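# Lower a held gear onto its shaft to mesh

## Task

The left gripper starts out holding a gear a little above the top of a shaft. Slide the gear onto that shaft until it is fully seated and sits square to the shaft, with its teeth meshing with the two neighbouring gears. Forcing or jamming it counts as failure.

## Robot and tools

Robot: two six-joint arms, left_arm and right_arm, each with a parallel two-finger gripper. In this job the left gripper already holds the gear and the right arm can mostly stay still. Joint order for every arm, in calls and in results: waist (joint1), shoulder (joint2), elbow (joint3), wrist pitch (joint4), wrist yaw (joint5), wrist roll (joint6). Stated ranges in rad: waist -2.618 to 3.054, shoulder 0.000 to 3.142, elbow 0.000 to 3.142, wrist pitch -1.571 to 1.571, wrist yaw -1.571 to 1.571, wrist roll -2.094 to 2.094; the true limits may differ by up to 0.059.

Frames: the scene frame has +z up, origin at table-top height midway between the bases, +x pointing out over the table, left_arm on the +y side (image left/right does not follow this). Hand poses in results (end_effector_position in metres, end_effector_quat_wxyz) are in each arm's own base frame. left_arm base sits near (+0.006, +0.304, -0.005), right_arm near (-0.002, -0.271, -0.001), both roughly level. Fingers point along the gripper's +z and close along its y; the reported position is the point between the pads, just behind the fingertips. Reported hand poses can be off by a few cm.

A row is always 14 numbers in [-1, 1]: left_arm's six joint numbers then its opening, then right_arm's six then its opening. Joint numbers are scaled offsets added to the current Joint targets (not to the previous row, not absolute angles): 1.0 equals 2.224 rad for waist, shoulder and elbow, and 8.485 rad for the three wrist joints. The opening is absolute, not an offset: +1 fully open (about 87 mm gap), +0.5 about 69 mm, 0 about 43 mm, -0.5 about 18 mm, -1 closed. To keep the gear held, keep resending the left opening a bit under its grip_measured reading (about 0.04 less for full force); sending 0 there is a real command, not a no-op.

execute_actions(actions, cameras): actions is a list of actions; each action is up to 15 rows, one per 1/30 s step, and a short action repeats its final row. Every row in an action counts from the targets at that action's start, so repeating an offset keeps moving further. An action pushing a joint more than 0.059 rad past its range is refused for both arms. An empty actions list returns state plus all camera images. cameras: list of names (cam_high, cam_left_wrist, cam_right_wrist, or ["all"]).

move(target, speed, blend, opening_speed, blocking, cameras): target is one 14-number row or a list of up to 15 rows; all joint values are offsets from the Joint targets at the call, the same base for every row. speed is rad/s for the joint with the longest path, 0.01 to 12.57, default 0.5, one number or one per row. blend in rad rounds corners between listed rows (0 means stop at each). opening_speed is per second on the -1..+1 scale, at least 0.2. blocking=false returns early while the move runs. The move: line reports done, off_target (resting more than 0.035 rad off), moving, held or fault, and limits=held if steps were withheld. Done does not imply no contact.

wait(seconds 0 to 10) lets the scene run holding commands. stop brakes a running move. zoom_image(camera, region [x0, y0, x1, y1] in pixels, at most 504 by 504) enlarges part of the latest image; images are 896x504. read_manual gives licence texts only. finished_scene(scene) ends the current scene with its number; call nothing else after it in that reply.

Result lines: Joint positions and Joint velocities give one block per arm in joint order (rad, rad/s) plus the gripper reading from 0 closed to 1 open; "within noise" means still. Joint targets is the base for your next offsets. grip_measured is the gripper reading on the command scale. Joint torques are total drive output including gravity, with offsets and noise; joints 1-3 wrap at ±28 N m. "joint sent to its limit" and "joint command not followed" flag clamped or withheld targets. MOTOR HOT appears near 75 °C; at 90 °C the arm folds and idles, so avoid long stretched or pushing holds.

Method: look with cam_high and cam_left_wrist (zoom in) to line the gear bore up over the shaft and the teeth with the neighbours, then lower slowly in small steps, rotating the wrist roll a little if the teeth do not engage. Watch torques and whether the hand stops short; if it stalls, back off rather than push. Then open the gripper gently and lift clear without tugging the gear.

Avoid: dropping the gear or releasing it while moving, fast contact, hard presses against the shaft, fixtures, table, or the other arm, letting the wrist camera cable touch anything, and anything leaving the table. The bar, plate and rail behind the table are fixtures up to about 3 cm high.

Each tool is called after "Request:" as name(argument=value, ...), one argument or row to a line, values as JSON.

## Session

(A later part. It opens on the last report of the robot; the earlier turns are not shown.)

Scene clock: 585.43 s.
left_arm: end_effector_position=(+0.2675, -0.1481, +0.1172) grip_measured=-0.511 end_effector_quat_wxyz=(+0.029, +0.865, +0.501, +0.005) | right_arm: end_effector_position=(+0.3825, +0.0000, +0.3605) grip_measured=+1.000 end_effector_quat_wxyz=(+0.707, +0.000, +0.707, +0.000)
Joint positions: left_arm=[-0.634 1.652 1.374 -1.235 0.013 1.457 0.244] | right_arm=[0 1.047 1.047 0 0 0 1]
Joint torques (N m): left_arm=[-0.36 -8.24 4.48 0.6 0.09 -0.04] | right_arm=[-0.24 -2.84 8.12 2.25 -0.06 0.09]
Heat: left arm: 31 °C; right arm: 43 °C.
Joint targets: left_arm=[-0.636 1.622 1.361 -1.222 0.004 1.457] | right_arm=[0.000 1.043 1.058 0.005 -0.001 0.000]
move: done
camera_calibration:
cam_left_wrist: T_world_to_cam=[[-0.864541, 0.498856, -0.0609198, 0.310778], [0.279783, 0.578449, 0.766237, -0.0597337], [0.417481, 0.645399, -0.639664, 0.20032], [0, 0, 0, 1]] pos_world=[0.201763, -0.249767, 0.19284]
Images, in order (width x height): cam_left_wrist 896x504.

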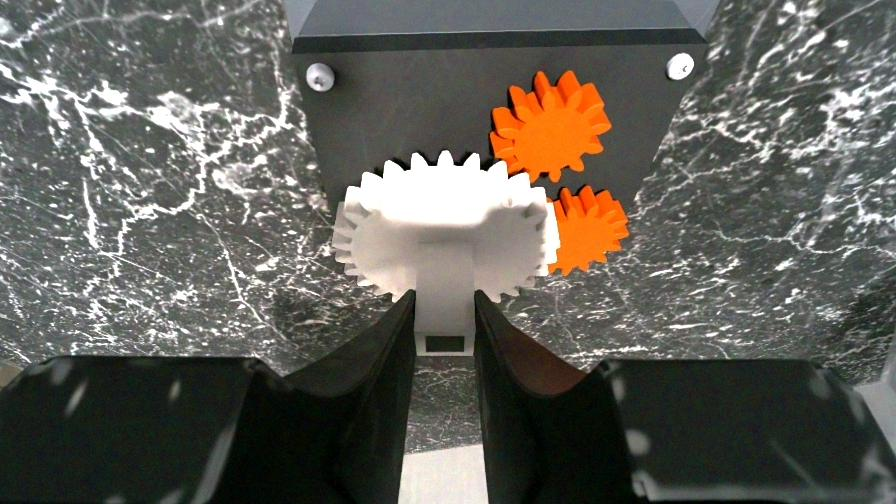

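Request:
move(
  target=[0.005,0,-0.002,0.0005,0,0,-1,0,0,0,0,0,0,1],
  speed=0.05,
)

Request:
move(
  target=[0.0025,0,-0.001,0,0,0,-1,0,0,0,0,0,0,1],
  speed=0.05,
)

Request:
move(
  target=[0.0015,0,0,0,0,0,-1,0,0,0,0,0,0,1],
  speed=0.05,
)

Request:
move(
  target=[0.0015,0,0,0,0,0,-1,0,0,0,0,0,0,1],
  speed=0.05,
)

Request:
move(
  target=[0.0015,0,0,0,0,0,-1,0,0,0,0,0,0,1],
  speed=0.05,
)

Request:
move(
  target=[0.0015,0,0,0,0,0,-1,0,0,0,0,0,0,1],
  speed=0.05,
)

Scene clock: 594.63 s.
left_arm: end_effector_position=(+0.2675, -0.1479, +0.1171) grip_measured=-0.511 end_effector_quat_wxyz=(+0.030, +0.865, +0.501, +0.006) | right_arm: end_effector_position=(+0.3825, +0.0000, +0.3605) grip_measured=+1.000 end_effector_quat_wxyz=(+0.707, +0.000, +0.707, +0.000)
Joint positions: left_arm=[-0.634 1.65 1.371 -1.232 0.013 1.457 0.244] | right_arm=[0 1.047 1.047 0 0 0 1]
Joint torques (N m): left_arm=[0.62 -8.02 4.3 0.62 0.1 -0.04] | right_arm=[-0.24 -2.84 8.1 2.25 -0.06 0.09]
Heat: left arm: 32 °C; right arm: 43 °C.
Joint targets: left_arm=[-0.625 1.622 1.356 -1.218 0.004 1.457] | right_arm=[0.000 1.043 1.058 0.005 -0.001 0.000]
move: done

Scene clock: 595.33 s.
left_arm: end_effector_position=(+0.2680, -0.1473, +0.1170) grip_measured=-0.511 end_effector_quat_wxyz=(+0.031, +0.864, +0.502, +0.007) | right_arm: end_effector_position=(+0.3825, +0.0000, +0.3605) grip_measured=+1.000 end_effector_quat_wxyz=(+0.707, +0.000, +0.707, +0.000)
Joint positions: left_arm=[-0.631 1.648 1.369 -1.23 0.012 1.457 0.244] | right_arm=[0 1.047 1.047 0 0 0 1]
Joint torques (N m): left_arm=[0.98 -7.92 4.23 0.6 0.11 -0.02] | right_arm=[-0.24 -2.84 8.1 2.25 -0.07 0.09]
Heat: left arm: 32 °C; right arm: 43 °C.
Joint targets: left_arm=[-0.619 1.621 1.354 -1.218 0.004 1.457] | right_arm=[0.000 1.043 1.058 0.005 -0.001 0.000]
move: done

Scene clock: 596.10 s.
left_arm: end_effector_position=(+0.2688, -0.1463, +0.1170) grip_measured=-0.511 end_effector_quat_wxyz=(+0.031, +0.863, +0.504, +0.007) | right_arm: end_effector_position=(+0.3825, +0.0000, +0.3605) grip_measured=+1.000 end_effector_quat_wxyz=(+0.707, +0.000, +0.707, +0.000)
Joint positions: left_arm=[-0.627 1.648 1.369 -1.229 0.012 1.457 0.244] | right_arm=[0 1.047 1.047 0 0 0 1]
Joint torques (N m): left_arm=[0.84 -7.82 4.12 0.61 0.11 -0.01] | right_arm=[-0.24 -2.84 8.1 2.25 -0.07 0.09]
Heat: left arm: 32 °C; right arm: 43 °C.
Joint targets: left_arm=[-0.616 1.621 1.354 -1.218 0.004 1.457] | right_arm=[0.000 1.043 1.058 0.005 -0.001 0.000]
move: done

Scene clock: 596.83 s.
left_arm: end_effector_position=(+0.2693, -0.1454, +0.1168) grip_measured=-0.511 end_effector_quat_wxyz=(+0.031, +0.862, +0.505, +0.007) | right_arm: end_effector_position=(+0.3825, +0.0000, +0.3605) grip_measured=+1.000 end_effector_quat_wxyz=(+0.707, +0.000, +0.707, +0.000)
Joint positions: left_arm=[-0.624 1.648 1.368 -1.228 0.012 1.457 0.244] | right_arm=[0 1.047 1.047 0 0 0 1]
Joint torques (N m): left_arm=[0.79 -7.87 4.27 0.59 0.13 -0.05] | right_arm=[-0.24 -2.84 8.1 2.25 -0.07 0.09]
Heat: left arm: 32 °C; right arm: 43 °C.
Joint targets: left_arm=[-0.612 1.621 1.354 -1.218 0.004 1.457] | right_arm=[0.000 1.043 1.058 0.005 -0.001 0.000]
move: done

Scene clock: 597.60 s.
left_arm: end_effector_position=(+0.2701, -0.1444, +0.1169) grip_measured=-0.511 end_effector_quat_wxyz=(+0.032, +0.861, +0.507, +0.007) | right_arm: end_effector_position=(+0.3825, +0.0000, +0.3605) grip_measured=+1.000 end_effector_quat_wxyz=(+0.707, +0.000, +0.707, +0.000)
Joint positions: left_arm=[-0.62 1.648 1.368 -1.227 0.012 1.457 0.244] | right_arm=[0 1.047 1.047 0 0 0 1]
Joint torques (N m): left_arm=[0.91 -7.92 4.26 0.59 0.11 -0.04] | right_arm=[-0.24 -2.84 8.1 2.25 -0.07 0.09]
Heat: left arm: 32 °C; right arm: 43 °C.
Joint targets: left_arm=[-0.609 1.621 1.354 -1.218 0.004 1.457] | right_arm=[0.000 1.043 1.058 0.005 -0.001 0.000]
move: done

Scene clock: 598.40 s.
left_arm: end_effector_position=(+0.2699, -0.1427, +0.1156) grip_measured=-0.511 end_effector_quat_wxyz=(+0.030, +0.860, +0.509, +0.007) | right_arm: end_effector_position=(+0.3825, +0.0000, +0.3605) grip_measured=+1.000 end_effector_quat_wxyz=(+0.707, +0.000, +0.707, +0.000)
Joint positions: left_arm=[-0.616 1.648 1.363 -1.226 0.012 1.457 0.244] | right_arm=[0 1.047 1.047 0 0 0 1]
Joint torques (N m): left_arm=[0.81 -7.82 4.64 0.59 0.11 -0.05] | right_arm=[-0.24 -2.84 8.1 2.25 -0.06 0.09]
Heat: left arm: 32 °C; right arm: 43 °C.
Joint targets: left_arm=[-0.605 1.621 1.354 -1.218 0.004 1.457] | right_arm=[0.000 1.043 1.058 0.005 -0.001 0.000]
move: done

Request:
move(
  target=[-0.002,0.004,-0.004,0.002,0,0,-1,0,0,0,0,0,0,1],
  speed=0.05,
)

Request:
move(
  target=[-0.001,0.004,-0.005,0.002,0,0,-1,0,0,0,0,0,0,1],
  speed=0.05,
)

Request:
move(
  target=[0,0.003,-0.003,0.001,0,0,-1,0,0,0,0,0,0,1],
  speed=0.05,
)

Request:
move(
  target=[0.004,0.003,-0.001,0,0,0,-1,0,0,0,0,0,0,1],
  speed=0.05,
  cameras=["cam_left_wrist"],
)

Request:
zoom_image(
  camera="cam_left_wrist",
  region=[380, 100, 600, 250],
)

Scene clock: 611.57 s.
left_arm: end_effector_position=(+0.2707, -0.1433, +0.1133) grip_measured=-0.511 end_effector_quat_wxyz=(+0.032, +0.860, +0.509, +0.008) | right_arm: end_effector_position=(+0.3825, +0.0000, +0.3605) grip_measured=+1.000 end_effector_quat_wxyz=(+0.707, +0.000, +0.707, +0.000)
Joint positions: left_arm=[-0.616 1.648 1.354 -1.212 0.012 1.457 0.244] | right_arm=[0 1.047 1.047 0 0 0 1]
Joint torques (N m): left_arm=[0.42 -7.21 4.7 0.6 0.11 -0.05] | right_arm=[-0.24 -2.82 8.1 2.25 -0.07 0.09]
Heat: left arm: 33 °C; right arm: 43 °C.
Joint targets: left_arm=[-0.610 1.630 1.345 -1.201 0.004 1.457] | right_arm=[0.000 1.043 1.058 0.005 -0.001 0.000]
move: done

Scene clock: 612.27 s.
left_arm: end_effector_position=(+0.2710, -0.1435, +0.1105) grip_measured=-0.511 end_effector_quat_wxyz=(+0.033, +0.860, +0.509, +0.008) | right_arm: end_effector_position=(+0.3825, +0.0000, +0.3605) grip_measured=+1.000 end_effector_quat_wxyz=(+0.707, +0.000, +0.707, +0.000)
Joint positions: left_arm=[-0.616 1.648 1.343 -1.198 0.012 1.457 0.244] | right_arm=[0 1.047 1.047 0 0 0 1]
Joint torques (N m): left_arm=[0.2 -6.45 4.75 0.64 0.11 -0.02] | right_arm=[-0.24 -2.84 8.1 2.25 -0.06 0.09]
Heat: left arm: 33 °C; right arm: 43 °C.
Joint targets: left_arm=[-0.612 1.639 1.334 -1.184 0.004 1.457] | right_arm=[0.000 1.043 1.058 0.005 -0.001 0.000]
move: done

Scene clock: 612.97 s.
left_arm: end_effector_position=(+0.2712, -0.1436, +0.1088) grip_measured=-0.511 end_effector_quat_wxyz=(+0.033, +0.860, +0.509, +0.009) | right_arm: end_effector_position=(+0.3825, +0.0000, +0.3605) grip_measured=+1.000 end_effector_quat_wxyz=(+0.707, +0.000, +0.707, +0.000)
Joint positions: left_arm=[-0.616 1.648 1.336 -1.19 0.012 1.457 0.244] | right_arm=[0 1.047 1.047 0 0 0 1]
Joint torques (N m): left_arm=[0.12 -6.01 4.74 0.66 0.12 -0.03] | right_arm=[-0.24 -2.84 8.09 2.25 -0.07 0.09]
Heat: left arm: 33 °C; right arm: 43 °C.
Joint targets: left_arm=[-0.612 1.646 1.327 -1.176 0.004 1.457] | right_arm=[0.000 1.043 1.058 0.005 -0.001 0.000]
move: done

Scene clock: 613.67 s.
left_arm: end_effector_position=(+0.2712, -0.1436, +0.1083) grip_measured=-0.511 end_effector_quat_wxyz=(+0.033, +0.860, +0.509, +0.009) | right_arm: end_effector_position=(+0.3825, +0.0000, +0.3605) grip_measured=+1.000 end_effector_quat_wxyz=(+0.707, +0.000, +0.707, +0.000)
Joint positions: left_arm=[-0.616 1.648 1.334 -1.188 0.012 1.457 0.244] | right_arm=[0 1.047 1.047 0 0 0 1]
Joint torques (N m): left_arm=[0.95 -5.39 4.79 0.62 0.12 -0.01] | right_arm=[-0.24 -2.84 8.1 2.25 -0.06 0.09]
Heat: left arm: 33 °C; right arm: 43 °C.
Joint targets: left_arm=[-0.603 1.653 1.325 -1.176 0.004 1.457] | right_arm=[0.000 1.043 1.058 0.005 -0.001 0.000]
move: done
camera_calibration:
cam_left_wrist: T_world_to_cam=[[-0.872787, 0.482858, -0.0713526, 0.312366], [0.261976, 0.586757, 0.766214, -0.0504794], [0.41184, 0.650049, -0.638611, 0.192247], [0, 0, 0, 1]] pos_world=[0.206678, -0.246179, 0.183737]
Images, in order (width x height): cam_left_wrist 896x504.

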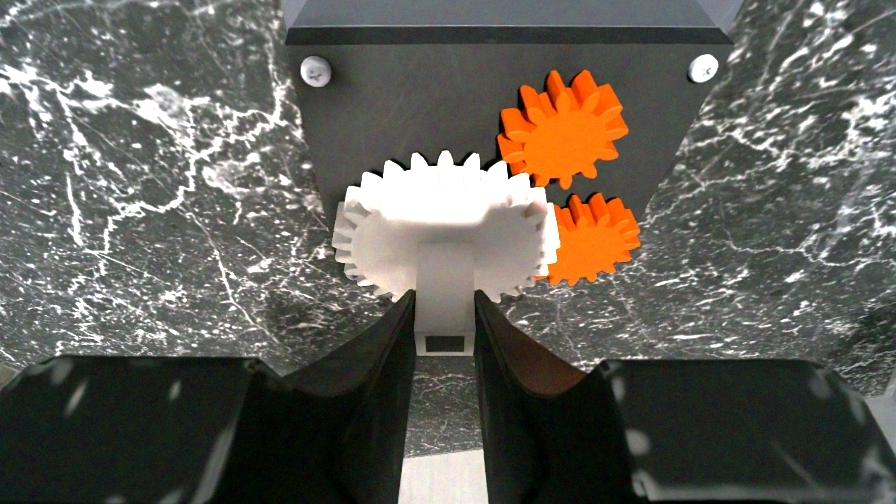

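Scaled by 2.291 from the camera's 896x504 image, which has a finer 1280x720 frame.

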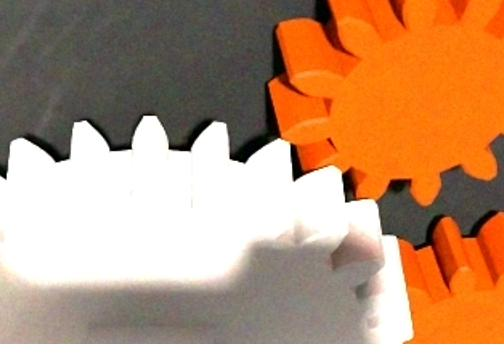

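Request:
move(
  target=[-0.004,0.001,-0.005,0.0018,0,0,-1,0,0,0,0,0,0,1],
  speed=0.05,
)

Request:
move(
  target=[0,0.001,-0.005,0.0016,0,0,-1,0,0,0,0,0,0,1],
  speed=0.05,
)

Request:
move(
  target=[0,0.001,-0.005,0.0016,0,0,-1,0,0,0,0,0,0,1],
  speed=0.05,
  cameras=["cam_left_wrist"],
)

Request:
zoom_image(
  camera="cam_left_wrist",
  region=[380, 100, 660, 300],
)

Scene clock: 620.03 s.
left_arm: end_effector_position=(+0.2712, -0.1436, +0.1068) grip_measured=-0.511 end_effector_quat_wxyz=(+0.034, +0.860, +0.509, +0.009) | right_arm: end_effector_position=(+0.3825, +0.0000, +0.3605) grip_measured=+1.000 end_effector_quat_wxyz=(+0.707, +0.000, +0.707, +0.000)
Joint positions: left_arm=[-0.616 1.648 1.328 -1.182 0.012 1.457 0.244] | right_arm=[0 1.047 1.047 0 0 0 1]
Joint torques (N m): left_arm=[0.23 -5.3 4.29 0.7 0.11 -0.02] | right_arm=[-0.24 -2.84 8.1 2.25 -0.06 0.09]
Heat: left arm: 32 °C; right arm: 43 °C.
Joint targets: left_arm=[-0.612 1.655 1.314 -1.160 0.004 1.457] | right_arm=[0.000 1.043 1.058 0.005 -0.001 0.000]
move: done

Scene clock: 620.73 s.
left_arm: end_effector_position=(+0.2712, -0.1431, +0.1063) grip_measured=-0.511 end_effector_quat_wxyz=(+0.033, +0.860, +0.509, +0.010) | right_arm: end_effector_position=(+0.3825, +0.0000, +0.3605) grip_measured=+1.000 end_effector_quat_wxyz=(+0.707, +0.000, +0.707, +0.000)
Joint positions: left_arm=[-0.616 1.648 1.326 -1.18 0.009 1.457 0.244] | right_arm=[0 1.047 1.047 0 0 0 1]
Joint torques (N m): left_arm=[0.2 -5.11 3.64 0.81 0.11 -0.03] | right_arm=[-0.25 -2.85 8.1 2.25 -0.07 0.1]
Heat: left arm: 32 °C; right arm: 43 °C.
Joint targets: left_arm=[-0.612 1.657 1.303 -1.147 0.004 1.457] | right_arm=[0.000 1.043 1.058 0.005 -0.001 0.000]
move: done

Scene clock: 621.43 s.
left_arm: end_effector_position=(+0.2721, -0.1422, +0.1046) grip_measured=-0.511 end_effector_quat_wxyz=(+0.032, +0.860, +0.509, +0.013) | right_arm: end_effector_position=(+0.3825, +0.0000, +0.3605) grip_measured=+1.000 end_effector_quat_wxyz=(+0.707, +0.000, +0.707, +0.000)
Joint positions: left_arm=[-0.616 1.648 1.318 -1.171 0.002 1.457 0.244] | right_arm=[0 1.047 1.047 0 0 0 1]
Joint torques (N m): left_arm=[0.21 -4.85 3.33 0.88 0.23 -0.03] | right_arm=[-0.24 -2.82 8.1 2.25 -0.07 0.09]
Heat: left arm: 32 °C; right arm: 43 °C.
Joint targets: left_arm=[-0.612 1.659 1.292 -1.133 0.004 1.457] | right_arm=[0.000 1.043 1.058 0.005 -0.001 0.000]
move: off_target (left_arm); left_arm: the wrist pitch is farthest, 0.038 rad from its target
camera_calibration:
cam_left_wrist: T_world_to_cam=[[-0.87264, 0.482856, -0.0731382, 0.312282], [0.25696, 0.581329, 0.772028, -0.0487403], [0.415296, 0.654909, -0.631366, 0.187655], [0, 0, 0, 1]] pos_world=[0.207101, -0.24535, 0.178948]
Images, in order (width x height): cam_left_wrist 896x504.

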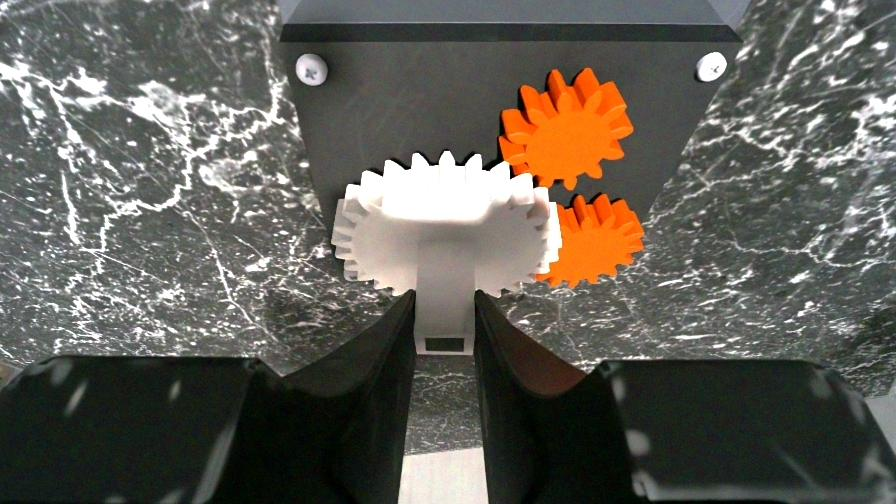

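Scaled by 1.800 from the camera's 896x504 image, which has a finer 1280x720 frame.

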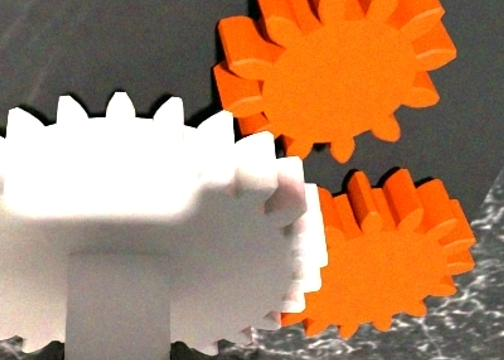

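Request:
move(
  target=[0,0,0.006,-0.0022,0,0,-1,0,0,0,0,0,0,1],
  speed=0.05,
)

Request:
move(
  target=[0,-0.0043,-0.0051,0.0002,0.0008,0.0047,-1,0,0,0,0,0,0,1],
  speed=0.08,
)

Request:
move(
  target=[0,-0.0029,-0.0035,0.0002,0,0.0035,-1,0,0,0,0,0,0,1],
  speed=0.08,
  cameras=["cam_left_wrist"],
)

Request:
zoom_image(
  camera="cam_left_wrist",
  region=[380, 100, 660, 300],
)

Scene clock: 634.67 s.
left_arm: end_effector_position=(+0.2721, -0.1422, +0.1046) grip_measured=-0.511 end_effector_quat_wxyz=(+0.032, +0.860, +0.509, +0.013) | right_arm: end_effector_position=(+0.3825, +0.0000, +0.3605) grip_measured=+1.000 end_effector_quat_wxyz=(+0.707, +0.000, +0.707, +0.000)
Joint positions: left_arm=[-0.616 1.648 1.318 -1.171 0.002 1.457 0.244] | right_arm=[0 1.047 1.047 0 0 0 1]
Joint torques (N m): left_arm=[0.18 -4.93 4.36 0.72 0.21 -0.04] | right_arm=[-0.24 -2.84 8.1 2.25 -0.07 0.1]
Heat: left arm: 32 °C; right arm: 43 °C.
Joint targets: left_arm=[-0.612 1.659 1.305 -1.152 0.004 1.457] | right_arm=[0.000 1.043 1.058 0.005 -0.001 0.000]
move: done

Scene clock: 635.60 s.
left_arm: end_effector_position=(+0.2724, -0.1423, +0.1047) grip_measured=-0.511 end_effector_quat_wxyz=(+0.031, +0.865, +0.501, +0.013) | right_arm: end_effector_position=(+0.3825, +0.0000, +0.3605) grip_measured=+1.000 end_effector_quat_wxyz=(+0.707, +0.000, +0.707, +0.000)
Joint positions: left_arm=[-0.616 1.648 1.318 -1.173 0.002 1.476 0.244] | right_arm=[0 1.047 1.047 0 0 0 1]
Joint torques (N m): left_arm=[0.18 -5.75 3.49 0.73 0.29 0.18] | right_arm=[-0.23 -2.82 8.1 2.25 -0.07 0.09]
Heat: left arm: 32 °C; right arm: 43 °C.
Joint targets: left_arm=[-0.612 1.650 1.294 -1.150 0.010 1.497] | right_arm=[0.000 1.043 1.058 0.005 -0.001 0.000]
move: done

Scene clock: 636.47 s.
left_arm: end_effector_position=(+0.2724, -0.1422, +0.1040) grip_measured=-0.511 end_effector_quat_wxyz=(+0.029, +0.873, +0.487, +0.013) | right_arm: end_effector_position=(+0.3825, +0.0000, +0.3605) grip_measured=+1.000 end_effector_quat_wxyz=(+0.707, +0.000, +0.707, +0.000)
Joint positions: left_arm=[-0.616 1.647 1.313 -1.173 0.002 1.508 0.244] | right_arm=[0 1.047 1.047 0 0 0 1]
Joint torques (N m): left_arm=[0.13 -6.05 3.29 0.73 0.29 0.15] | right_arm=[-0.24 -2.84 8.09 2.25 -0.07 0.09]
Heat: left arm: 32 °C; right arm: 43 °C.
Joint targets: left_arm=[-0.612 1.643 1.286 -1.148 0.011 1.527] | right_arm=[0.000 1.043 1.058 0.005 -0.001 0.000]
move: done
camera_calibration:
cam_left_wrist: T_world_to_cam=[[-0.847226, 0.526776, -0.0686584, 0.311407], [0.287608, 0.563503, 0.774433, -0.0594782], [0.446642, 0.636373, -0.62892, 0.175716], [0, 0, 0, 1]] pos_world=[0.202456, -0.242346, 0.177954]
Images, in order (width x height): cam_left_wrist 896x504.

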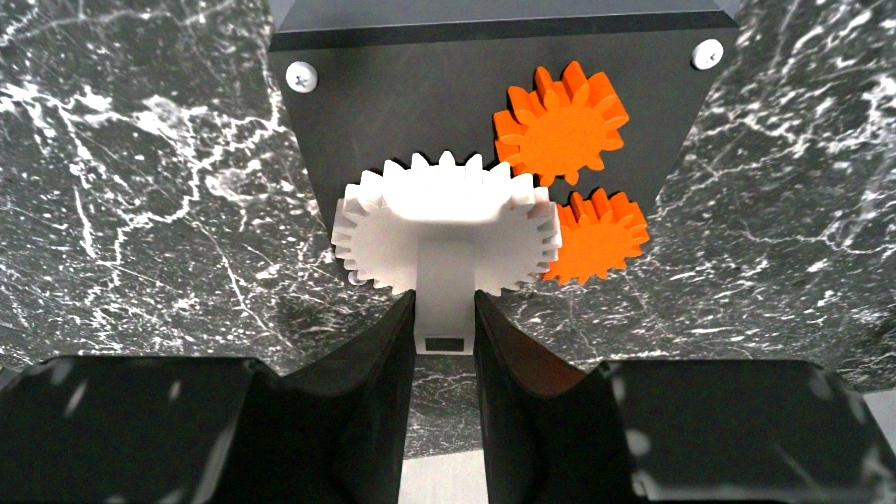

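Scaled by 1.800 from the camera's 896x504 image, which has a finer 1280x720 frame.

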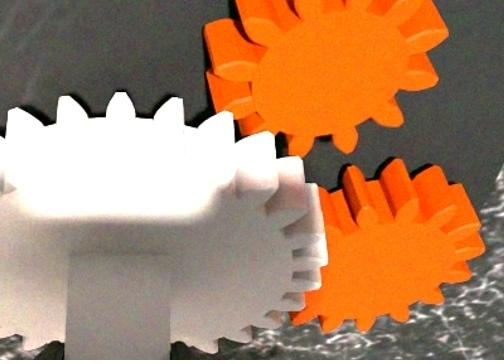

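Request:
move(
  target=[0,-0.0022,-0.0045,0.0012,0,0.0035,-1,0,0,0,0,0,0,1],
  speed=0.08,
)

Request:
move(
  target=[0,-0.0022,-0.0035,0.0006,0,0.0035,-1,0,0,0,0,0,0,1],
  speed=0.08,
)

Request:
move(
  target=[0,-0.0022,-0.0035,0.0006,0,0.0035,-1,0,0,0,0,0,0,1],
  speed=0.08,
  cameras=["cam_left_wrist"],
)

Request:
zoom_image(
  camera="cam_left_wrist",
  region=[380, 100, 660, 300],
)

Scene clock: 642.33 s.
left_arm: end_effector_position=(+0.2722, -0.1421, +0.1038) grip_measured=-0.511 end_effector_quat_wxyz=(+0.030, +0.880, +0.474, +0.014) | right_arm: end_effector_position=(+0.3825, +0.0000, +0.3605) grip_measured=+1.000 end_effector_quat_wxyz=(+0.707, +0.000, +0.707, +0.000)
Joint positions: left_arm=[-0.616 1.64 1.305 -1.17 0.002 1.537 0.244] | right_arm=[0 1.047 1.047 0 0 0 1]
Joint torques (N m): left_arm=[0.32 -5.83 3.14 0.82 0.3 0.19] | right_arm=[-0.24 -2.82 8.1 2.25 -0.07 0.09]
Heat: left arm: 32 °C; right arm: 43 °C.
Joint targets: left_arm=[-0.612 1.638 1.276 -1.138 0.011 1.557] | right_arm=[0.000 1.043 1.058 0.005 -0.001 0.000]
move: done

Scene clock: 643.17 s.
left_arm: end_effector_position=(+0.2722, -0.1420, +0.1038) grip_measured=-0.511 end_effector_quat_wxyz=(+0.031, +0.886, +0.462, +0.014) | right_arm: end_effector_position=(+0.3825, +0.0000, +0.3605) grip_measured=+1.000 end_effector_quat_wxyz=(+0.707, +0.000, +0.707, +0.000)
Joint positions: left_arm=[-0.616 1.633 1.297 -1.167 0.002 1.565 0.244] | right_arm=[0 1.047 1.047 0 0 0 1]
Joint torques (N m): left_arm=[0.24 -5.65 3.15 0.82 0.29 0.22] | right_arm=[-0.24 -2.84 8.1 2.25 -0.07 0.09]
Heat: left arm: 32 °C; right arm: 43 °C.
Joint targets: left_arm=[-0.612 1.633 1.268 -1.133 0.011 1.587] | right_arm=[0.000 1.043 1.058 0.005 -0.001 0.000]
move: done

Scene clock: 643.97 s.
left_arm: end_effector_position=(+0.2722, -0.1421, +0.1037) grip_measured=-0.511 end_effector_quat_wxyz=(+0.032, +0.892, +0.451, +0.015) | right_arm: end_effector_position=(+0.3825, +0.0000, +0.3605) grip_measured=+1.000 end_effector_quat_wxyz=(+0.707, +0.000, +0.707, +0.000)
Joint positions: left_arm=[-0.616 1.627 1.29 -1.163 0.002 1.59 0.244] | right_arm=[0 1.047 1.047 0 0 0 1]
Joint torques (N m): left_arm=[0.14 -5.55 3.15 0.84 0.3 0.25] | right_arm=[-0.24 -2.84 8.1 2.25 -0.07 0.09]
Heat: left arm: 32 °C; right arm: 43 °C.
Joint targets: left_arm=[-0.612 1.629 1.260 -1.128 0.010 1.616] | right_arm=[0.000 1.043 1.058 0.005 -0.001 0.000]
move: done
camera_calibration:
cam_left_wrist: T_world_to_cam=[[-0.800706, 0.594296, -0.0753731, 0.308788], [0.325998, 0.537828, 0.777474, -0.0737003], [0.502588, 0.597957, -0.624382, 0.154367], [0, 0, 0, 1]] pos_world=[0.193692, -0.236178, 0.176958]
Images, in order (width x height): cam_left_wrist 896x504.

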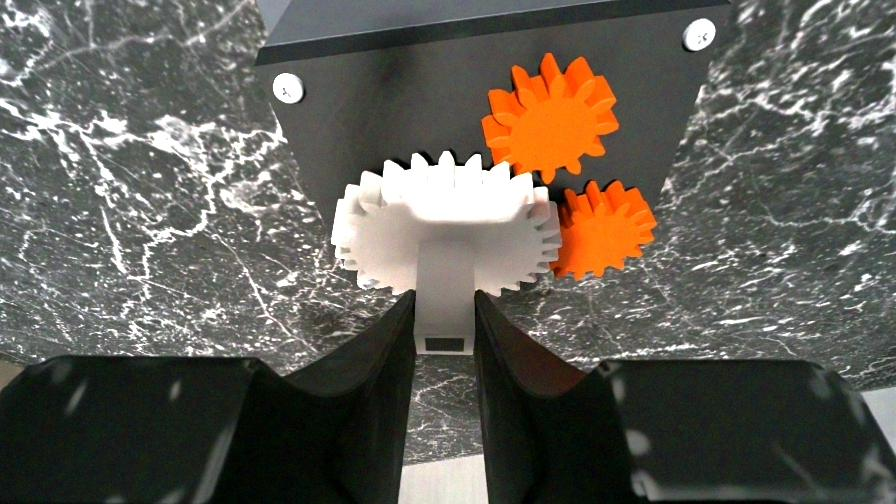

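Scaled by 1.800 from the camera's 896x504 image, which has a finer 1280x720 frame.

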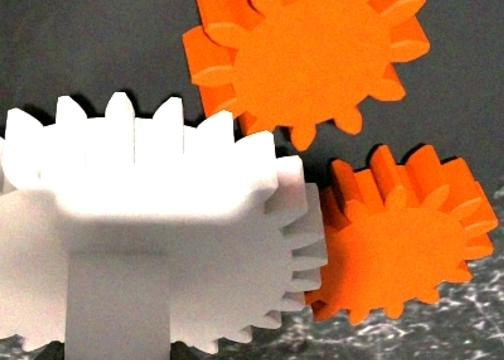

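Request:
move(
  target=[0,0.0,-0.004,0,0,-0.003,-1,0,0,0,0,0,0,1],
  speed=0.08,
)

Request:
move(
  target=[0,0.0044,0.0052,-0.0004,0,-0.0064,-1,0,0,0,0,0,0,1],
  speed=0.08,
)

Request:
move(
  target=[0,0.0044,0.0052,-0.0004,0,-0.0064,-1,0,0,0,0,0,0,1],
  speed=0.08,
)

Request:
move(
  target=[0,0.0044,0.0052,-0.0004,0,-0.0064,-1,0,0,0,0,0,0,1],
  speed=0.08,
  cameras=["cam_left_wrist","cam_high"],
)

Request:
zoom_image(
  camera="cam_left_wrist",
  region=[320, 100, 670, 300],
)

Request:
zoom_image(
  camera="cam_high",
  region=[460, 210, 570, 300],
)

Scene clock: 659.33 s.
left_arm: end_effector_position=(+0.2720, -0.1419, +0.1035) grip_measured=-0.511 end_effector_quat_wxyz=(+0.033, +0.892, +0.451, +0.016) | right_arm: end_effector_position=(+0.3825, +0.0000, +0.3605) grip_measured=+1.000 end_effector_quat_wxyz=(+0.707, +0.000, +0.707, +0.000)
Joint positions: left_arm=[-0.616 1.623 1.284 -1.158 0.002 1.59 0.244] | right_arm=[0 1.047 1.047 0 0 0 1]
Joint torques (N m): left_arm=[0.24 -5.15 2.81 0.78 0.31 -0.02] | right_arm=[-0.24 -2.84 8.1 2.25 -0.07 0.09]
Heat: left arm: 32 °C; right arm: 43 °C.
Joint targets: left_arm=[-0.612 1.628 1.251 -1.128 0.010 1.591] | right_arm=[0.000 1.043 1.058 0.005 -0.001 0.000]
move: done

Scene clock: 660.43 s.
left_arm: end_effector_position=(+0.2717, -0.1417, +0.1035) grip_measured=-0.511 end_effector_quat_wxyz=(+0.035, +0.885, +0.465, +0.017) | right_arm: end_effector_position=(+0.3825, +0.0000, +0.3605) grip_measured=+1.000 end_effector_quat_wxyz=(+0.707, +0.000, +0.707, +0.000)
Joint positions: left_arm=[-0.616 1.623 1.284 -1.155 0.002 1.558 0.244] | right_arm=[0 1.047 1.047 0 0 0 1]
Joint torques (N m): left_arm=[0.18 -4.41 3.69 0.73 0.3 -0.28] | right_arm=[-0.24 -2.82 8.1 2.25 -0.07 0.09]
Heat: left arm: 32 °C; right arm: 43 °C.
Joint targets: left_arm=[-0.612 1.638 1.263 -1.131 0.011 1.536] | right_arm=[0.000 1.043 1.058 0.005 -0.001 0.000]
move: done

Scene clock: 661.53 s.
left_arm: end_effector_position=(+0.2715, -0.1412, +0.1035) grip_measured=-0.511 end_effector_quat_wxyz=(+0.038, +0.872, +0.488, +0.018) | right_arm: end_effector_position=(+0.3825, +0.0000, +0.3605) grip_measured=+1.000 end_effector_quat_wxyz=(+0.707, +0.000, +0.707, +0.000)
Joint positions: left_arm=[-0.616 1.623 1.284 -1.148 0.001 1.505 0.244] | right_arm=[0 1.047 1.047 0 0 0 1]
Joint torques (N m): left_arm=[0.28 -3.62 4.63 0.64 0.33 -0.26] | right_arm=[-0.24 -2.84 8.1 2.25 -0.07 0.09]
Heat: left arm: 32 °C; right arm: 43 °C.
Joint targets: left_arm=[-0.612 1.648 1.274 -1.135 0.010 1.482] | right_arm=[0.000 1.043 1.058 0.005 -0.001 0.000]
move: done

Scene clock: 662.67 s.
left_arm: end_effector_position=(+0.2711, -0.1411, +0.1042) grip_measured=-0.511 end_effector_quat_wxyz=(+0.042, +0.857, +0.513, +0.019) | right_arm: end_effector_position=(+0.3825, +0.0000, +0.3605) grip_measured=+1.000 end_effector_quat_wxyz=(+0.707, +0.000, +0.707, +0.000)
Joint positions: left_arm=[-0.616 1.623 1.287 -1.142 0 1.448 0.244] | right_arm=[0 1.047 1.047 0 0 0 1]
Joint torques (N m): left_arm=[0.16 -2.92 5.46 0.59 0.33 -0.24] | right_arm=[-0.24 -2.84 8.1 2.25 -0.06 0.09]
Heat: left arm: 32 °C; right arm: 43 °C.
Joint targets: left_arm=[-0.612 1.658 1.286 -1.138 0.010 1.428] | right_arm=[0.000 1.043 1.058 0.005 -0.001 0.000]
move: done
camera_calibration:
cam_left_wrist: T_world_to_cam=[[-0.875553, 0.473335, -0.0967521, 0.312784], [0.235667, 0.593265, 0.769739, -0.0411264], [0.421744, 0.651146, -0.630984, 0.184665], [0, 0, 0, 1]] pos_world=[0.20567, -0.243896, 0.178439]
Images, in order (width x height): cam_high 896x504, cam_left_wrist 896x504.

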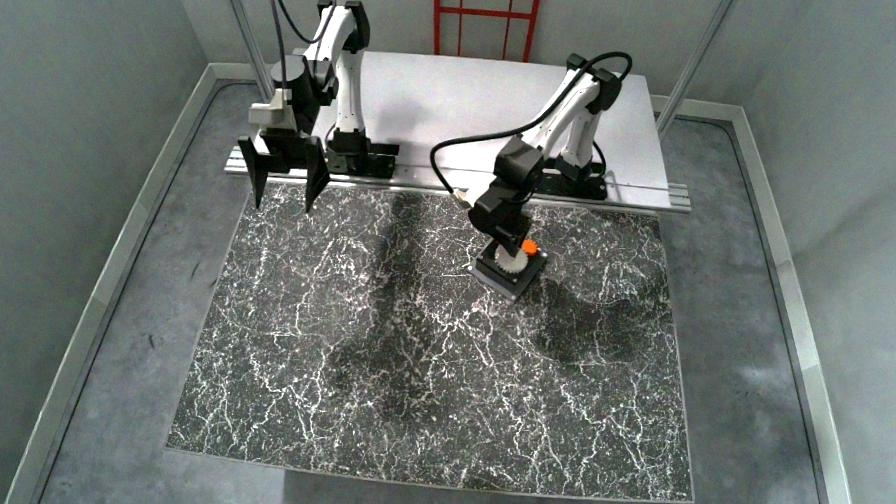

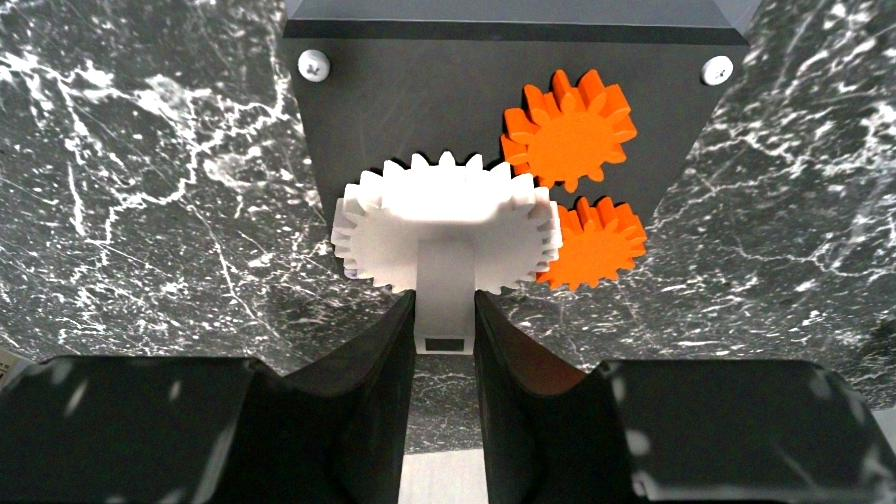

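Scaled by 1.440 from the camera's 896x504 image, which has a finer 1280x720 frame.

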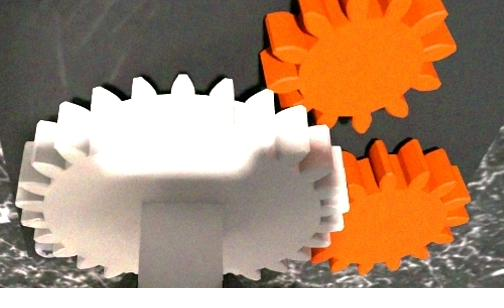

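Scaled by 4.582 from the camera's 896x504 image, which has a finer 1280x720 frame.

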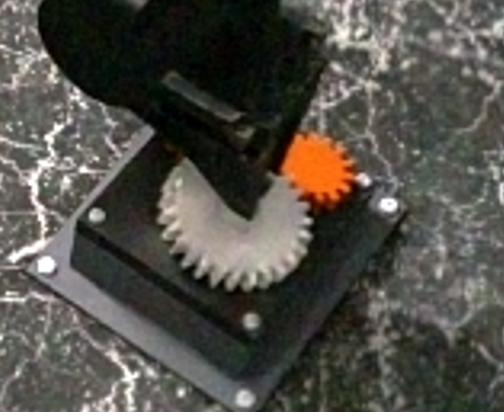

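Request:
move(
  target=[0,0.001,-0.012,0,0,-0.003,-1,0,0,0,0,0,0,1],
  speed=0.08,
)

Request:
move(
  target=[0,0.0022,0.0015,0,0,-0.0035,-1,0,0,0,0,0,0,1],
  speed=0.08,
)

Request:
move(
  target=[0,0.0022,0.0015,0,0,-0.0035,-1,0,0,0,0,0,0,1],
  speed=0.08,
)

Request:
move(
  target=[0,0.0022,0.002,0,0,-0.0035,-1,0,0,0,0,0,0,1],
  speed=0.08,
  cameras=["cam_left_wrist"],
)

Request:
zoom_image(
  camera="cam_left_wrist",
  region=[460, 100, 660, 300],
)

Scene clock: 675.67 s.
left_arm: end_effector_position=(+0.2710, -0.1408, +0.1042) grip_measured=-0.511 end_effector_quat_wxyz=(+0.043, +0.852, +0.521, +0.020) | right_arm: end_effector_position=(+0.3825, +0.0000, +0.3605) grip_measured=+1.000 end_effector_quat_wxyz=(+0.707, +0.000, +0.707, +0.000)
Joint positions: left_arm=[-0.616 1.623 1.287 -1.14 -0.002 1.428 0.244] | right_arm=[0 1.047 1.047 0 0 0 1]
Joint torques (N m): left_arm=[0.23 -2.7 3.25 0.56 0.35 -0.29] | right_arm=[-0.24 -2.84 8.1 2.25 -0.07 0.09]
Heat: left arm: 32 °C; right arm: 43 °C.
Joint targets: left_arm=[-0.612 1.660 1.259 -1.138 0.010 1.403] | right_arm=[0.000 1.043 1.058 0.005 -0.001 0.000]
move: off_target (left_arm); left_arm: the shoulder is farthest, 0.037 rad from its target

Scene clock: 676.53 s.
left_arm: end_effector_position=(+0.2707, -0.1406, +0.1039) grip_measured=-0.511 end_effector_quat_wxyz=(+0.044, +0.845, +0.533, +0.020) | right_arm: end_effector_position=(+0.3825, +0.0000, +0.3605) grip_measured=+1.000 end_effector_quat_wxyz=(+0.707, +0.000, +0.707, +0.000)
Joint positions: left_arm=[-0.616 1.624 1.287 -1.137 -0.003 1.401 0.244] | right_arm=[0 1.047 1.047 0 0 0 1]
Joint torques (N m): left_arm=[0.17 -2.41 3.54 0.54 0.37 -0.36] | right_arm=[-0.24 -2.84 8.1 2.25 -0.06 0.09]
Heat: left arm: 32 °C; right arm: 43 °C.
Joint targets: left_arm=[-0.612 1.665 1.262 -1.138 0.011 1.373] | right_arm=[0.000 1.043 1.058 0.005 -0.001 0.000]
move: off_target (left_arm); left_arm: the shoulder is farthest, 0.041 rad from its target

Scene clock: 677.47 s.
left_arm: end_effector_position=(+0.2706, -0.1404, +0.1039) grip_measured=-0.511 end_effector_quat_wxyz=(+0.046, +0.837, +0.546, +0.021) | right_arm: end_effector_position=(+0.3825, +0.0000, +0.3605) grip_measured=+1.000 end_effector_quat_wxyz=(+0.707, +0.000, +0.707, +0.000)
Joint positions: left_arm=[-0.616 1.624 1.287 -1.133 -0.004 1.37 0.244] | right_arm=[0 1.047 1.047 0 0 0 1]
Joint torques (N m): left_arm=[0.14 -2.06 3.77 0.53 0.37 -0.33] | right_arm=[-0.24 -2.84 8.1 2.25 -0.07 0.09]
Heat: left arm: 31 °C; right arm: 43 °C.
Joint targets: left_arm=[-0.612 1.670 1.266 -1.138 0.011 1.343] | right_arm=[0.000 1.043 1.058 0.005 -0.001 0.000]
move: off_target (left_arm); left_arm: the shoulder is farthest, 0.046 rad from its target

Scene clock: 678.50 s.
left_arm: end_effector_position=(+0.2706, -0.1412, +0.1018) grip_measured=-0.511 end_effector_quat_wxyz=(+0.046, +0.827, +0.560, +0.020) | right_arm: end_effector_position=(+0.3825, +0.0000, +0.3605) grip_measured=+1.000 end_effector_quat_wxyz=(+0.707, +0.000, +0.707, +0.000)
Joint positions: left_arm=[-0.617 1.632 1.288 -1.126 -0.004 1.336 0.244] | right_arm=[0 1.047 1.047 0 0 0 1]
Joint torques (N m): left_arm=[0.28 -2.33 4.16 0.47 0.38 -0.24] | right_arm=[-0.24 -2.82 8.1 2.25 -0.07 0.09]
Heat: left arm: 31 °C; right arm: 43 °C.
Joint targets: left_arm=[-0.612 1.675 1.270 -1.138 0.010 1.313] | right_arm=[0.000 1.043 1.058 0.005 -0.001 0.000]
move: off_target (left_arm); left_arm: the shoulder is farthest, 0.043 rad from its target
camera_calibration:
cam_left_wrist: T_world_to_cam=[[-0.922235, 0.372487, -0.103614, 0.311265], [0.165937, 0.623389, 0.764102, -0.0153686], [0.34921, 0.687488, -0.63672, 0.208935], [0, 0, 0, 1]] pos_world=[0.216648, -0.250002, 0.177028]
Images, in order (width x height): cam_left_wrist 896x504.

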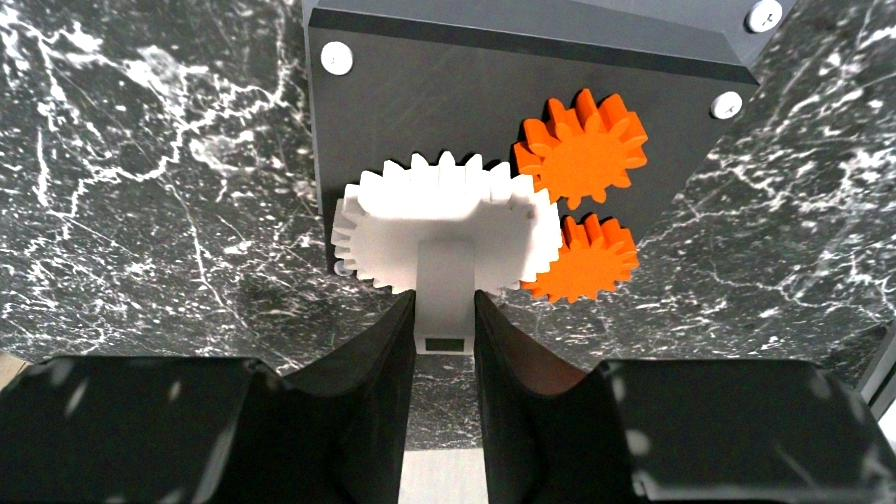

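Scaled by 2.520 from the camera's 896x504 image, which has a finer 1280x720 frame.

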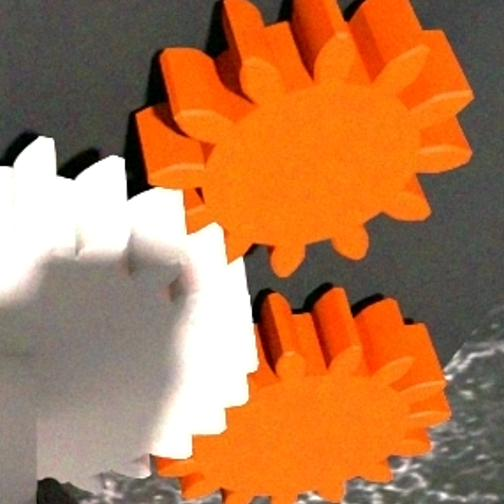

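Request:
move(
  target=[0,0,-0.006,0.001,0,0.001,-1,0,0,0,0,0,0,1],
  speed=0.05,
)

Request:
move(
  target=[0,0,-0.004,0.001,0,-0.0025,-1,0,0,0,0,0,0,1],
  speed=0.05,
)

Request:
move(
  target=[0,0,-0.003,0.001,0,-0.002,-1,0,0,0,0,0,0,1],
  speed=0.05,
  cameras=["cam_left_wrist"],
)

Request:
zoom_image(
  camera="cam_left_wrist",
  region=[460, 100, 660, 300],
)

Scene clock: 683.70 s.
left_arm: end_effector_position=(+0.2707, -0.1413, +0.1018) grip_measured=-0.511 end_effector_quat_wxyz=(+0.047, +0.827, +0.560, +0.020) | right_arm: end_effector_position=(+0.3825, +0.0000, +0.3605) grip_measured=+1.000 end_effector_quat_wxyz=(+0.707, +0.000, +0.707, +0.000)
Joint positions: left_arm=[-0.617 1.632 1.288 -1.125 -0.004 1.335 0.244] | right_arm=[0 1.047 1.047 0 0 0 1]
Joint torques (N m): left_arm=[0.25 -2.36 3.04 0.56 0.38 -0.17] | right_arm=[-0.24 -2.82 8.1 2.25 -0.07 0.09]
Heat: left arm: 31 °C; right arm: 43 °C.
Joint targets: left_arm=[-0.612 1.675 1.257 -1.130 0.010 1.322] | right_arm=[0.000 1.043 1.058 0.005 -0.001 0.000]
move: off_target (left_arm); left_arm: the shoulder is farthest, 0.043 rad from its target

Scene clock: 684.50 s.
left_arm: end_effector_position=(+0.2707, -0.1415, +0.1010) grip_measured=-0.511 end_effector_quat_wxyz=(+0.048, +0.823, +0.566, +0.020) | right_arm: end_effector_position=(+0.3825, +0.0000, +0.3605) grip_measured=+1.000 end_effector_quat_wxyz=(+0.707, +0.000, +0.707, +0.000)
Joint positions: left_arm=[-0.617 1.632 1.285 -1.119 -0.004 1.319 0.244] | right_arm=[0 1.047 1.047 0 0 0 1]
Joint torques (N m): left_arm=[0.2 -2.36 2.62 0.55 0.38 -0.2] | right_arm=[-0.24 -2.82 8.09 2.25 -0.07 0.1]
Heat: left arm: 31 °C; right arm: 43 °C.
Joint targets: left_arm=[-0.612 1.675 1.248 -1.122 0.011 1.300] | right_arm=[0.000 1.043 1.058 0.005 -0.001 0.000]
move: off_target (left_arm); left_arm: the shoulder is farthest, 0.043 rad from its target

Scene clock: 685.27 s.
left_arm: end_effector_position=(+0.2707, -0.1417, +0.0998) grip_measured=-0.511 end_effector_quat_wxyz=(+0.050, +0.818, +0.573, +0.020) | right_arm: end_effector_position=(+0.3825, +0.0000, +0.3605) grip_measured=+1.000 end_effector_quat_wxyz=(+0.707, +0.000, +0.707, +0.000)
Joint positions: left_arm=[-0.617 1.632 1.28 -1.11 -0.004 1.304 0.244] | right_arm=[0 1.047 1.047 0 0 0 1]
Joint torques (N m): left_arm=[0.24 -2.36 2.4 0.58 0.38 -0.26] | right_arm=[-0.24 -2.82 8.1 2.25 -0.07 0.09]
Heat: left arm: 31 °C; right arm: 43 °C.
Joint targets: left_arm=[-0.612 1.675 1.241 -1.113 0.011 1.284] | right_arm=[0.000 1.043 1.058 0.005 -0.001 0.000]
move: off_target (left_arm); left_arm: the shoulder is farthest, 0.043 rad from its target
camera_calibration:
cam_left_wrist: T_world_to_cam=[[-0.93314, 0.342159, -0.110351, 0.310687], [0.142509, 0.633835, 0.760227, -0.00528909], [0.330063, 0.693672, -0.640217, 0.214326], [0, 0, 0, 1]] pos_world=[0.219927, -0.251624, 0.175521]
Images, in order (width x height): cam_left_wrist 896x504.

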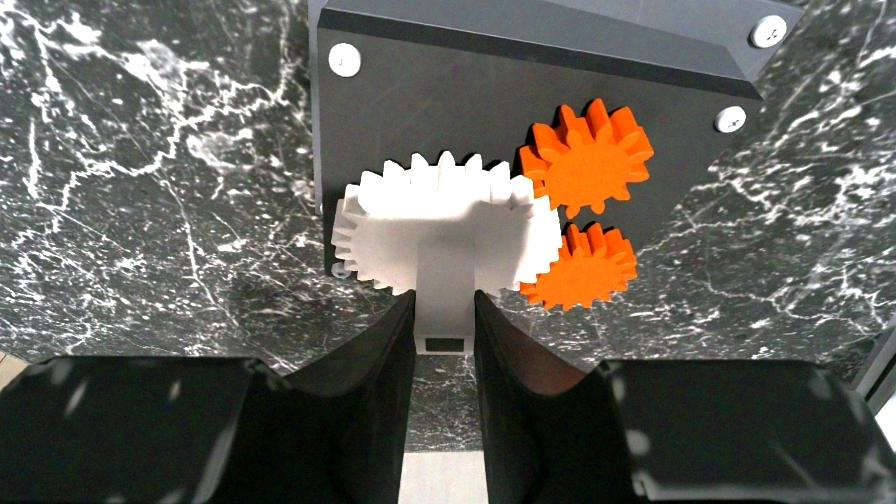

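Scaled by 2.520 from the camera's 896x504 image, which has a finer 1280x720 frame.

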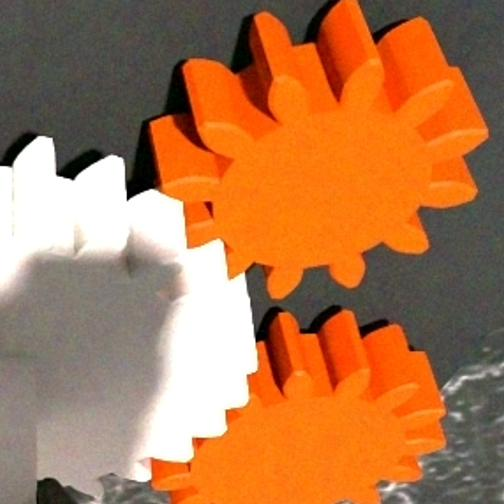

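Request:
move(
  target=[0,0.003,0,-0.0035,0,0.002,-1,0,0,0,0,0,0,1],
  speed=0.05,
)

Request:
move(
  target=[0,0.003,-0.004,0,0,-0.004,-1,0,0,0,0,0,0,1],
  speed=0.05,
)

Request:
move(
  target=[0,0.001,-0.004,0.001,0,0.004,-1,0,0,0,0,0,0,1],
  speed=0.05,
)

Request:
move(
  target=[0,0.001,-0.004,0.001,0,-0.003,-1,0,0,0,0,0,0,1],
  speed=0.05,
  cameras=["cam_left_wrist"],
)

Request:
zoom_image(
  camera="cam_left_wrist",
  region=[320, 100, 660, 320],
)

Scene clock: 695.60 s.
left_arm: end_effector_position=(+0.2706, -0.1419, +0.0984) grip_measured=-0.511 end_effector_quat_wxyz=(+0.048, +0.818, +0.573, +0.019) | right_arm: end_effector_position=(+0.3825, +0.0000, +0.3605) grip_measured=+1.000 end_effector_quat_wxyz=(+0.707, +0.000, +0.707, +0.000)
Joint positions: left_arm=[-0.617 1.637 1.28 -1.11 -0.003 1.303 0.244] | right_arm=[0 1.047 1.047 0 0 0 1]
Joint torques (N m): left_arm=[0.29 -2.22 2.51 0.28 0.38 -0.05] | right_arm=[-0.25 -2.84 8.1 2.25 -0.06 0.1]
Heat: left arm: 31 °C; right arm: 43 °C.
Joint targets: left_arm=[-0.612 1.682 1.241 -1.143 0.010 1.300] | right_arm=[0.000 1.043 1.058 0.005 -0.001 0.000]
move: off_target (left_arm); left_arm: the shoulder is farthest, 0.045 rad from its target

Scene clock: 696.60 s.
left_arm: end_effector_position=(+0.2700, -0.1416, +0.0982) grip_measured=-0.511 end_effector_quat_wxyz=(+0.048, +0.815, +0.578, +0.019) | right_arm: end_effector_position=(+0.3825, +0.0000, +0.3605) grip_measured=+1.000 end_effector_quat_wxyz=(+0.707, +0.000, +0.707, +0.000)
Joint positions: left_arm=[-0.617 1.637 1.28 -1.11 -0.003 1.292 0.244] | right_arm=[0 1.047 1.047 0 0 0 1]
Joint torques (N m): left_arm=[0.18 -1.8 1.74 0.28 0.33 -0.32] | right_arm=[-0.25 -2.84 8.1 2.25 -0.07 0.09]
Heat: left arm: 31 °C; right arm: 43 °C.
Joint targets: left_arm=[-0.612 1.688 1.232 -1.143 0.010 1.267] | right_arm=[0.000 1.043 1.058 0.005 -0.001 0.000]
move: off_target (left_arm); left_arm: the shoulder is farthest, 0.052 rad from its target

Scene clock: 697.50 s.
left_arm: end_effector_position=(+0.2702, -0.1418, +0.0980) grip_measured=-0.511 end_effector_quat_wxyz=(+0.049, +0.815, +0.577, +0.019) | right_arm: end_effector_position=(+0.3825, +0.0000, +0.3605) grip_measured=+1.000 end_effector_quat_wxyz=(+0.707, +0.000, +0.707, +0.000)
Joint positions: left_arm=[-0.617 1.637 1.279 -1.108 -0.003 1.292 0.244] | right_arm=[0 1.047 1.047 0 0 0 1]
Joint torques (N m): left_arm=[0.14 -1.54 1.2 0.34 0.36 0.05] | right_arm=[-0.24 -2.84 8.1 2.25 -0.06 0.09]
Heat: left arm: 31 °C; right arm: 43 °C.
Joint targets: left_arm=[-0.612 1.690 1.224 -1.134 0.010 1.301] | right_arm=[0.000 1.043 1.058 0.005 -0.001 0.000]
move: off_target (left_arm); left_arm: the elbow is farthest, 0.056 rad from its target

Scene clock: 698.23 s.
left_arm: end_effector_position=(+0.2702, -0.1418, +0.0975) grip_measured=-0.511 end_effector_quat_wxyz=(+0.049, +0.815, +0.577, +0.019) | right_arm: end_effector_position=(+0.3825, +0.0000, +0.3605) grip_measured=+1.000 end_effector_quat_wxyz=(+0.707, +0.000, +0.707, +0.000)
Joint positions: left_arm=[-0.617 1.637 1.277 -1.107 -0.003 1.292 0.244] | right_arm=[0 1.047 1.047 0 0 0 1]
Joint torques (N m): left_arm=[0.23 -1.43 0.58 0.43 0.36 -0.2] | right_arm=[-0.24 -2.84 8.1 2.25 -0.07 0.09]
Heat: left arm: 31 °C; right arm: 43 °C.
Joint targets: left_arm=[-0.612 1.693 1.215 -1.125 0.010 1.275] | right_arm=[0.000 1.043 1.058 0.005 -0.001 0.000]
move: off_target (left_arm); left_arm: the elbow is farthest, 0.062 rad from its target
camera_calibration:
cam_left_wrist: T_world_to_cam=[[-0.937431, 0.33174, -0.105699, 0.309169], [0.139034, 0.635, 0.759897, -0.00234812], [0.319207, 0.697656, -0.641392, 0.216649], [0, 0, 0, 1]] pos_world=[0.220995, -0.252219, 0.17342]
Images, in order (width x height): cam_left_wrist 896x504.

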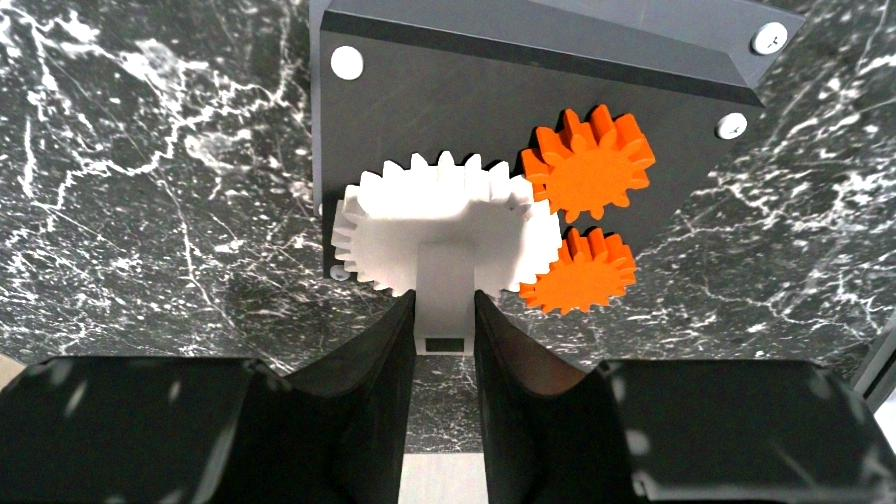

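Scaled by 1.482 from the camera's 896x504 image, which has a finer 1280x720 frame.

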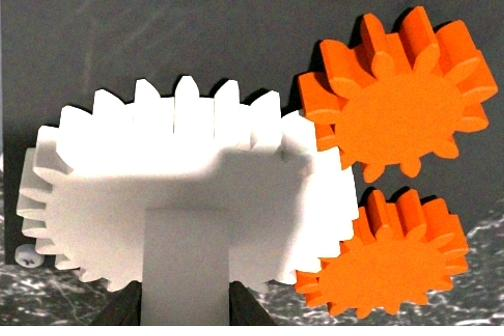

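Request:
move(
  target=[0,0.009,0.018,-0.0055,0,0,-1,0,0,0,0,0,0,1],
  speed=0.1,
)

Request:
move(
  target=[0,0.009,0.005,-0.002,0,0,-1,0,0,0,0,0,0,1],
  speed=0.1,
)

Request:
move(
  target=[0,0,-0.009,0.001,0,-0.003,-1,0,0,0,0,0,0,1],
  speed=0.1,
)

Request:
move(
  target=[0,0,-0.006,0.001,0,0.003,-1,0,0,0,0,0,0,1],
  speed=0.1,
)

Scene clock: 708.87 s.
left_arm: end_effector_position=(+0.2703, -0.1418, +0.0977) grip_measured=-0.511 end_effector_quat_wxyz=(+0.042, +0.815, +0.578, +0.016) | right_arm: end_effector_position=(+0.3825, +0.0000, +0.3605) grip_measured=+1.000 end_effector_quat_wxyz=(+0.707, +0.000, +0.707, +0.000)
Joint positions: left_arm=[-0.617 1.65 1.293 -1.123 -0.003 1.291 0.244] | right_arm=[0 1.047 1.047 0 0 0 1]
Joint torques (N m): left_arm=[0.34 -0.94 2.43 0.06 0.34 -0.2] | right_arm=[-0.24 -2.84 8.09 2.25 -0.06 0.09]
Heat: left arm: 30 °C; right arm: 43 °C.
Joint targets: left_arm=[-0.612 1.713 1.255 -1.172 0.010 1.275] | right_arm=[0.000 1.043 1.058 0.005 -0.001 0.000]
move: off_target (left_arm); left_arm: the shoulder is farthest, 0.063 rad from its target

Scene clock: 709.57 s.
left_arm: end_effector_position=(+0.2703, -0.1419, +0.0976) grip_measured=-0.511 end_effector_quat_wxyz=(+0.035, +0.815, +0.579, +0.014) | right_arm: end_effector_position=(+0.3825, +0.0000, +0.3605) grip_measured=+1.000 end_effector_quat_wxyz=(+0.707, +0.000, +0.707, +0.000)
Joint positions: left_arm=[-0.617 1.666 1.31 -1.14 -0.003 1.289 0.244] | right_arm=[0 1.047 1.047 0 0 0 1]
Joint torques (N m): left_arm=[0.24 -0.62 2.02 0.05 0.36 -0.18] | right_arm=[-0.24 -2.84 8.09 2.25 -0.07 0.09]
Heat: left arm: 30 °C; right arm: 43 °C.
Joint targets: left_arm=[-0.612 1.733 1.266 -1.189 0.010 1.275] | right_arm=[0.000 1.043 1.058 0.005 -0.001 0.000]
move: off_target (left_arm); left_arm: the shoulder is farthest, 0.067 rad from its target

Scene clock: 710.33 s.
left_arm: end_effector_position=(+0.2696, -0.1415, +0.0974) grip_measured=-0.511 end_effector_quat_wxyz=(+0.034, +0.810, +0.585, +0.014) | right_arm: end_effector_position=(+0.3825, +0.0000, +0.3605) grip_measured=+1.000 end_effector_quat_wxyz=(+0.707, +0.000, +0.707, +0.000)
Joint positions: left_arm=[-0.617 1.666 1.309 -1.14 -0.004 1.273 0.244] | right_arm=[0 1.047 1.047 0 0 0 1]
Joint torques (N m): left_arm=[0.24 -0.7 0.44 0.13 0.35 -0.29] | right_arm=[-0.24 -2.84 8.1 2.25 -0.06 0.1]
Heat: left arm: 30 °C; right arm: 43 °C.
Joint targets: left_arm=[-0.612 1.733 1.246 -1.181 0.011 1.249] | right_arm=[0.000 1.043 1.058 0.005 -0.001 0.000]
move: off_target (left_arm); left_arm: the shoulder is farthest, 0.067 rad from its target

Scene clock: 711.03 s.
left_arm: end_effector_position=(+0.2689, -0.1411, +0.0964) grip_measured=-0.511 end_effector_quat_wxyz=(+0.032, +0.811, +0.585, +0.015) | right_arm: end_effector_position=(+0.3825, +0.0000, +0.3605) grip_measured=+1.000 end_effector_quat_wxyz=(+0.707, +0.000, +0.707, +0.000)
Joint positions: left_arm=[-0.619 1.666 1.304 -1.139 -0.007 1.273 0.244] | right_arm=[0 1.047 1.047 0 0 0 1]
Joint torques (N m): left_arm=[0.51 -0.73 -0.2 0.24 0.42 -0.02] | right_arm=[-0.24 -2.84 8.1 2.25 -0.06 0.09]
Heat: left arm: 30 °C; right arm: 43 °C.
Joint targets: left_arm=[-0.612 1.733 1.233 -1.172 0.011 1.275] | right_arm=[0.000 1.043 1.058 0.005 -0.001 0.000]
move: off_target (left_arm); left_arm: the elbow is farthest, 0.072 rad from its target


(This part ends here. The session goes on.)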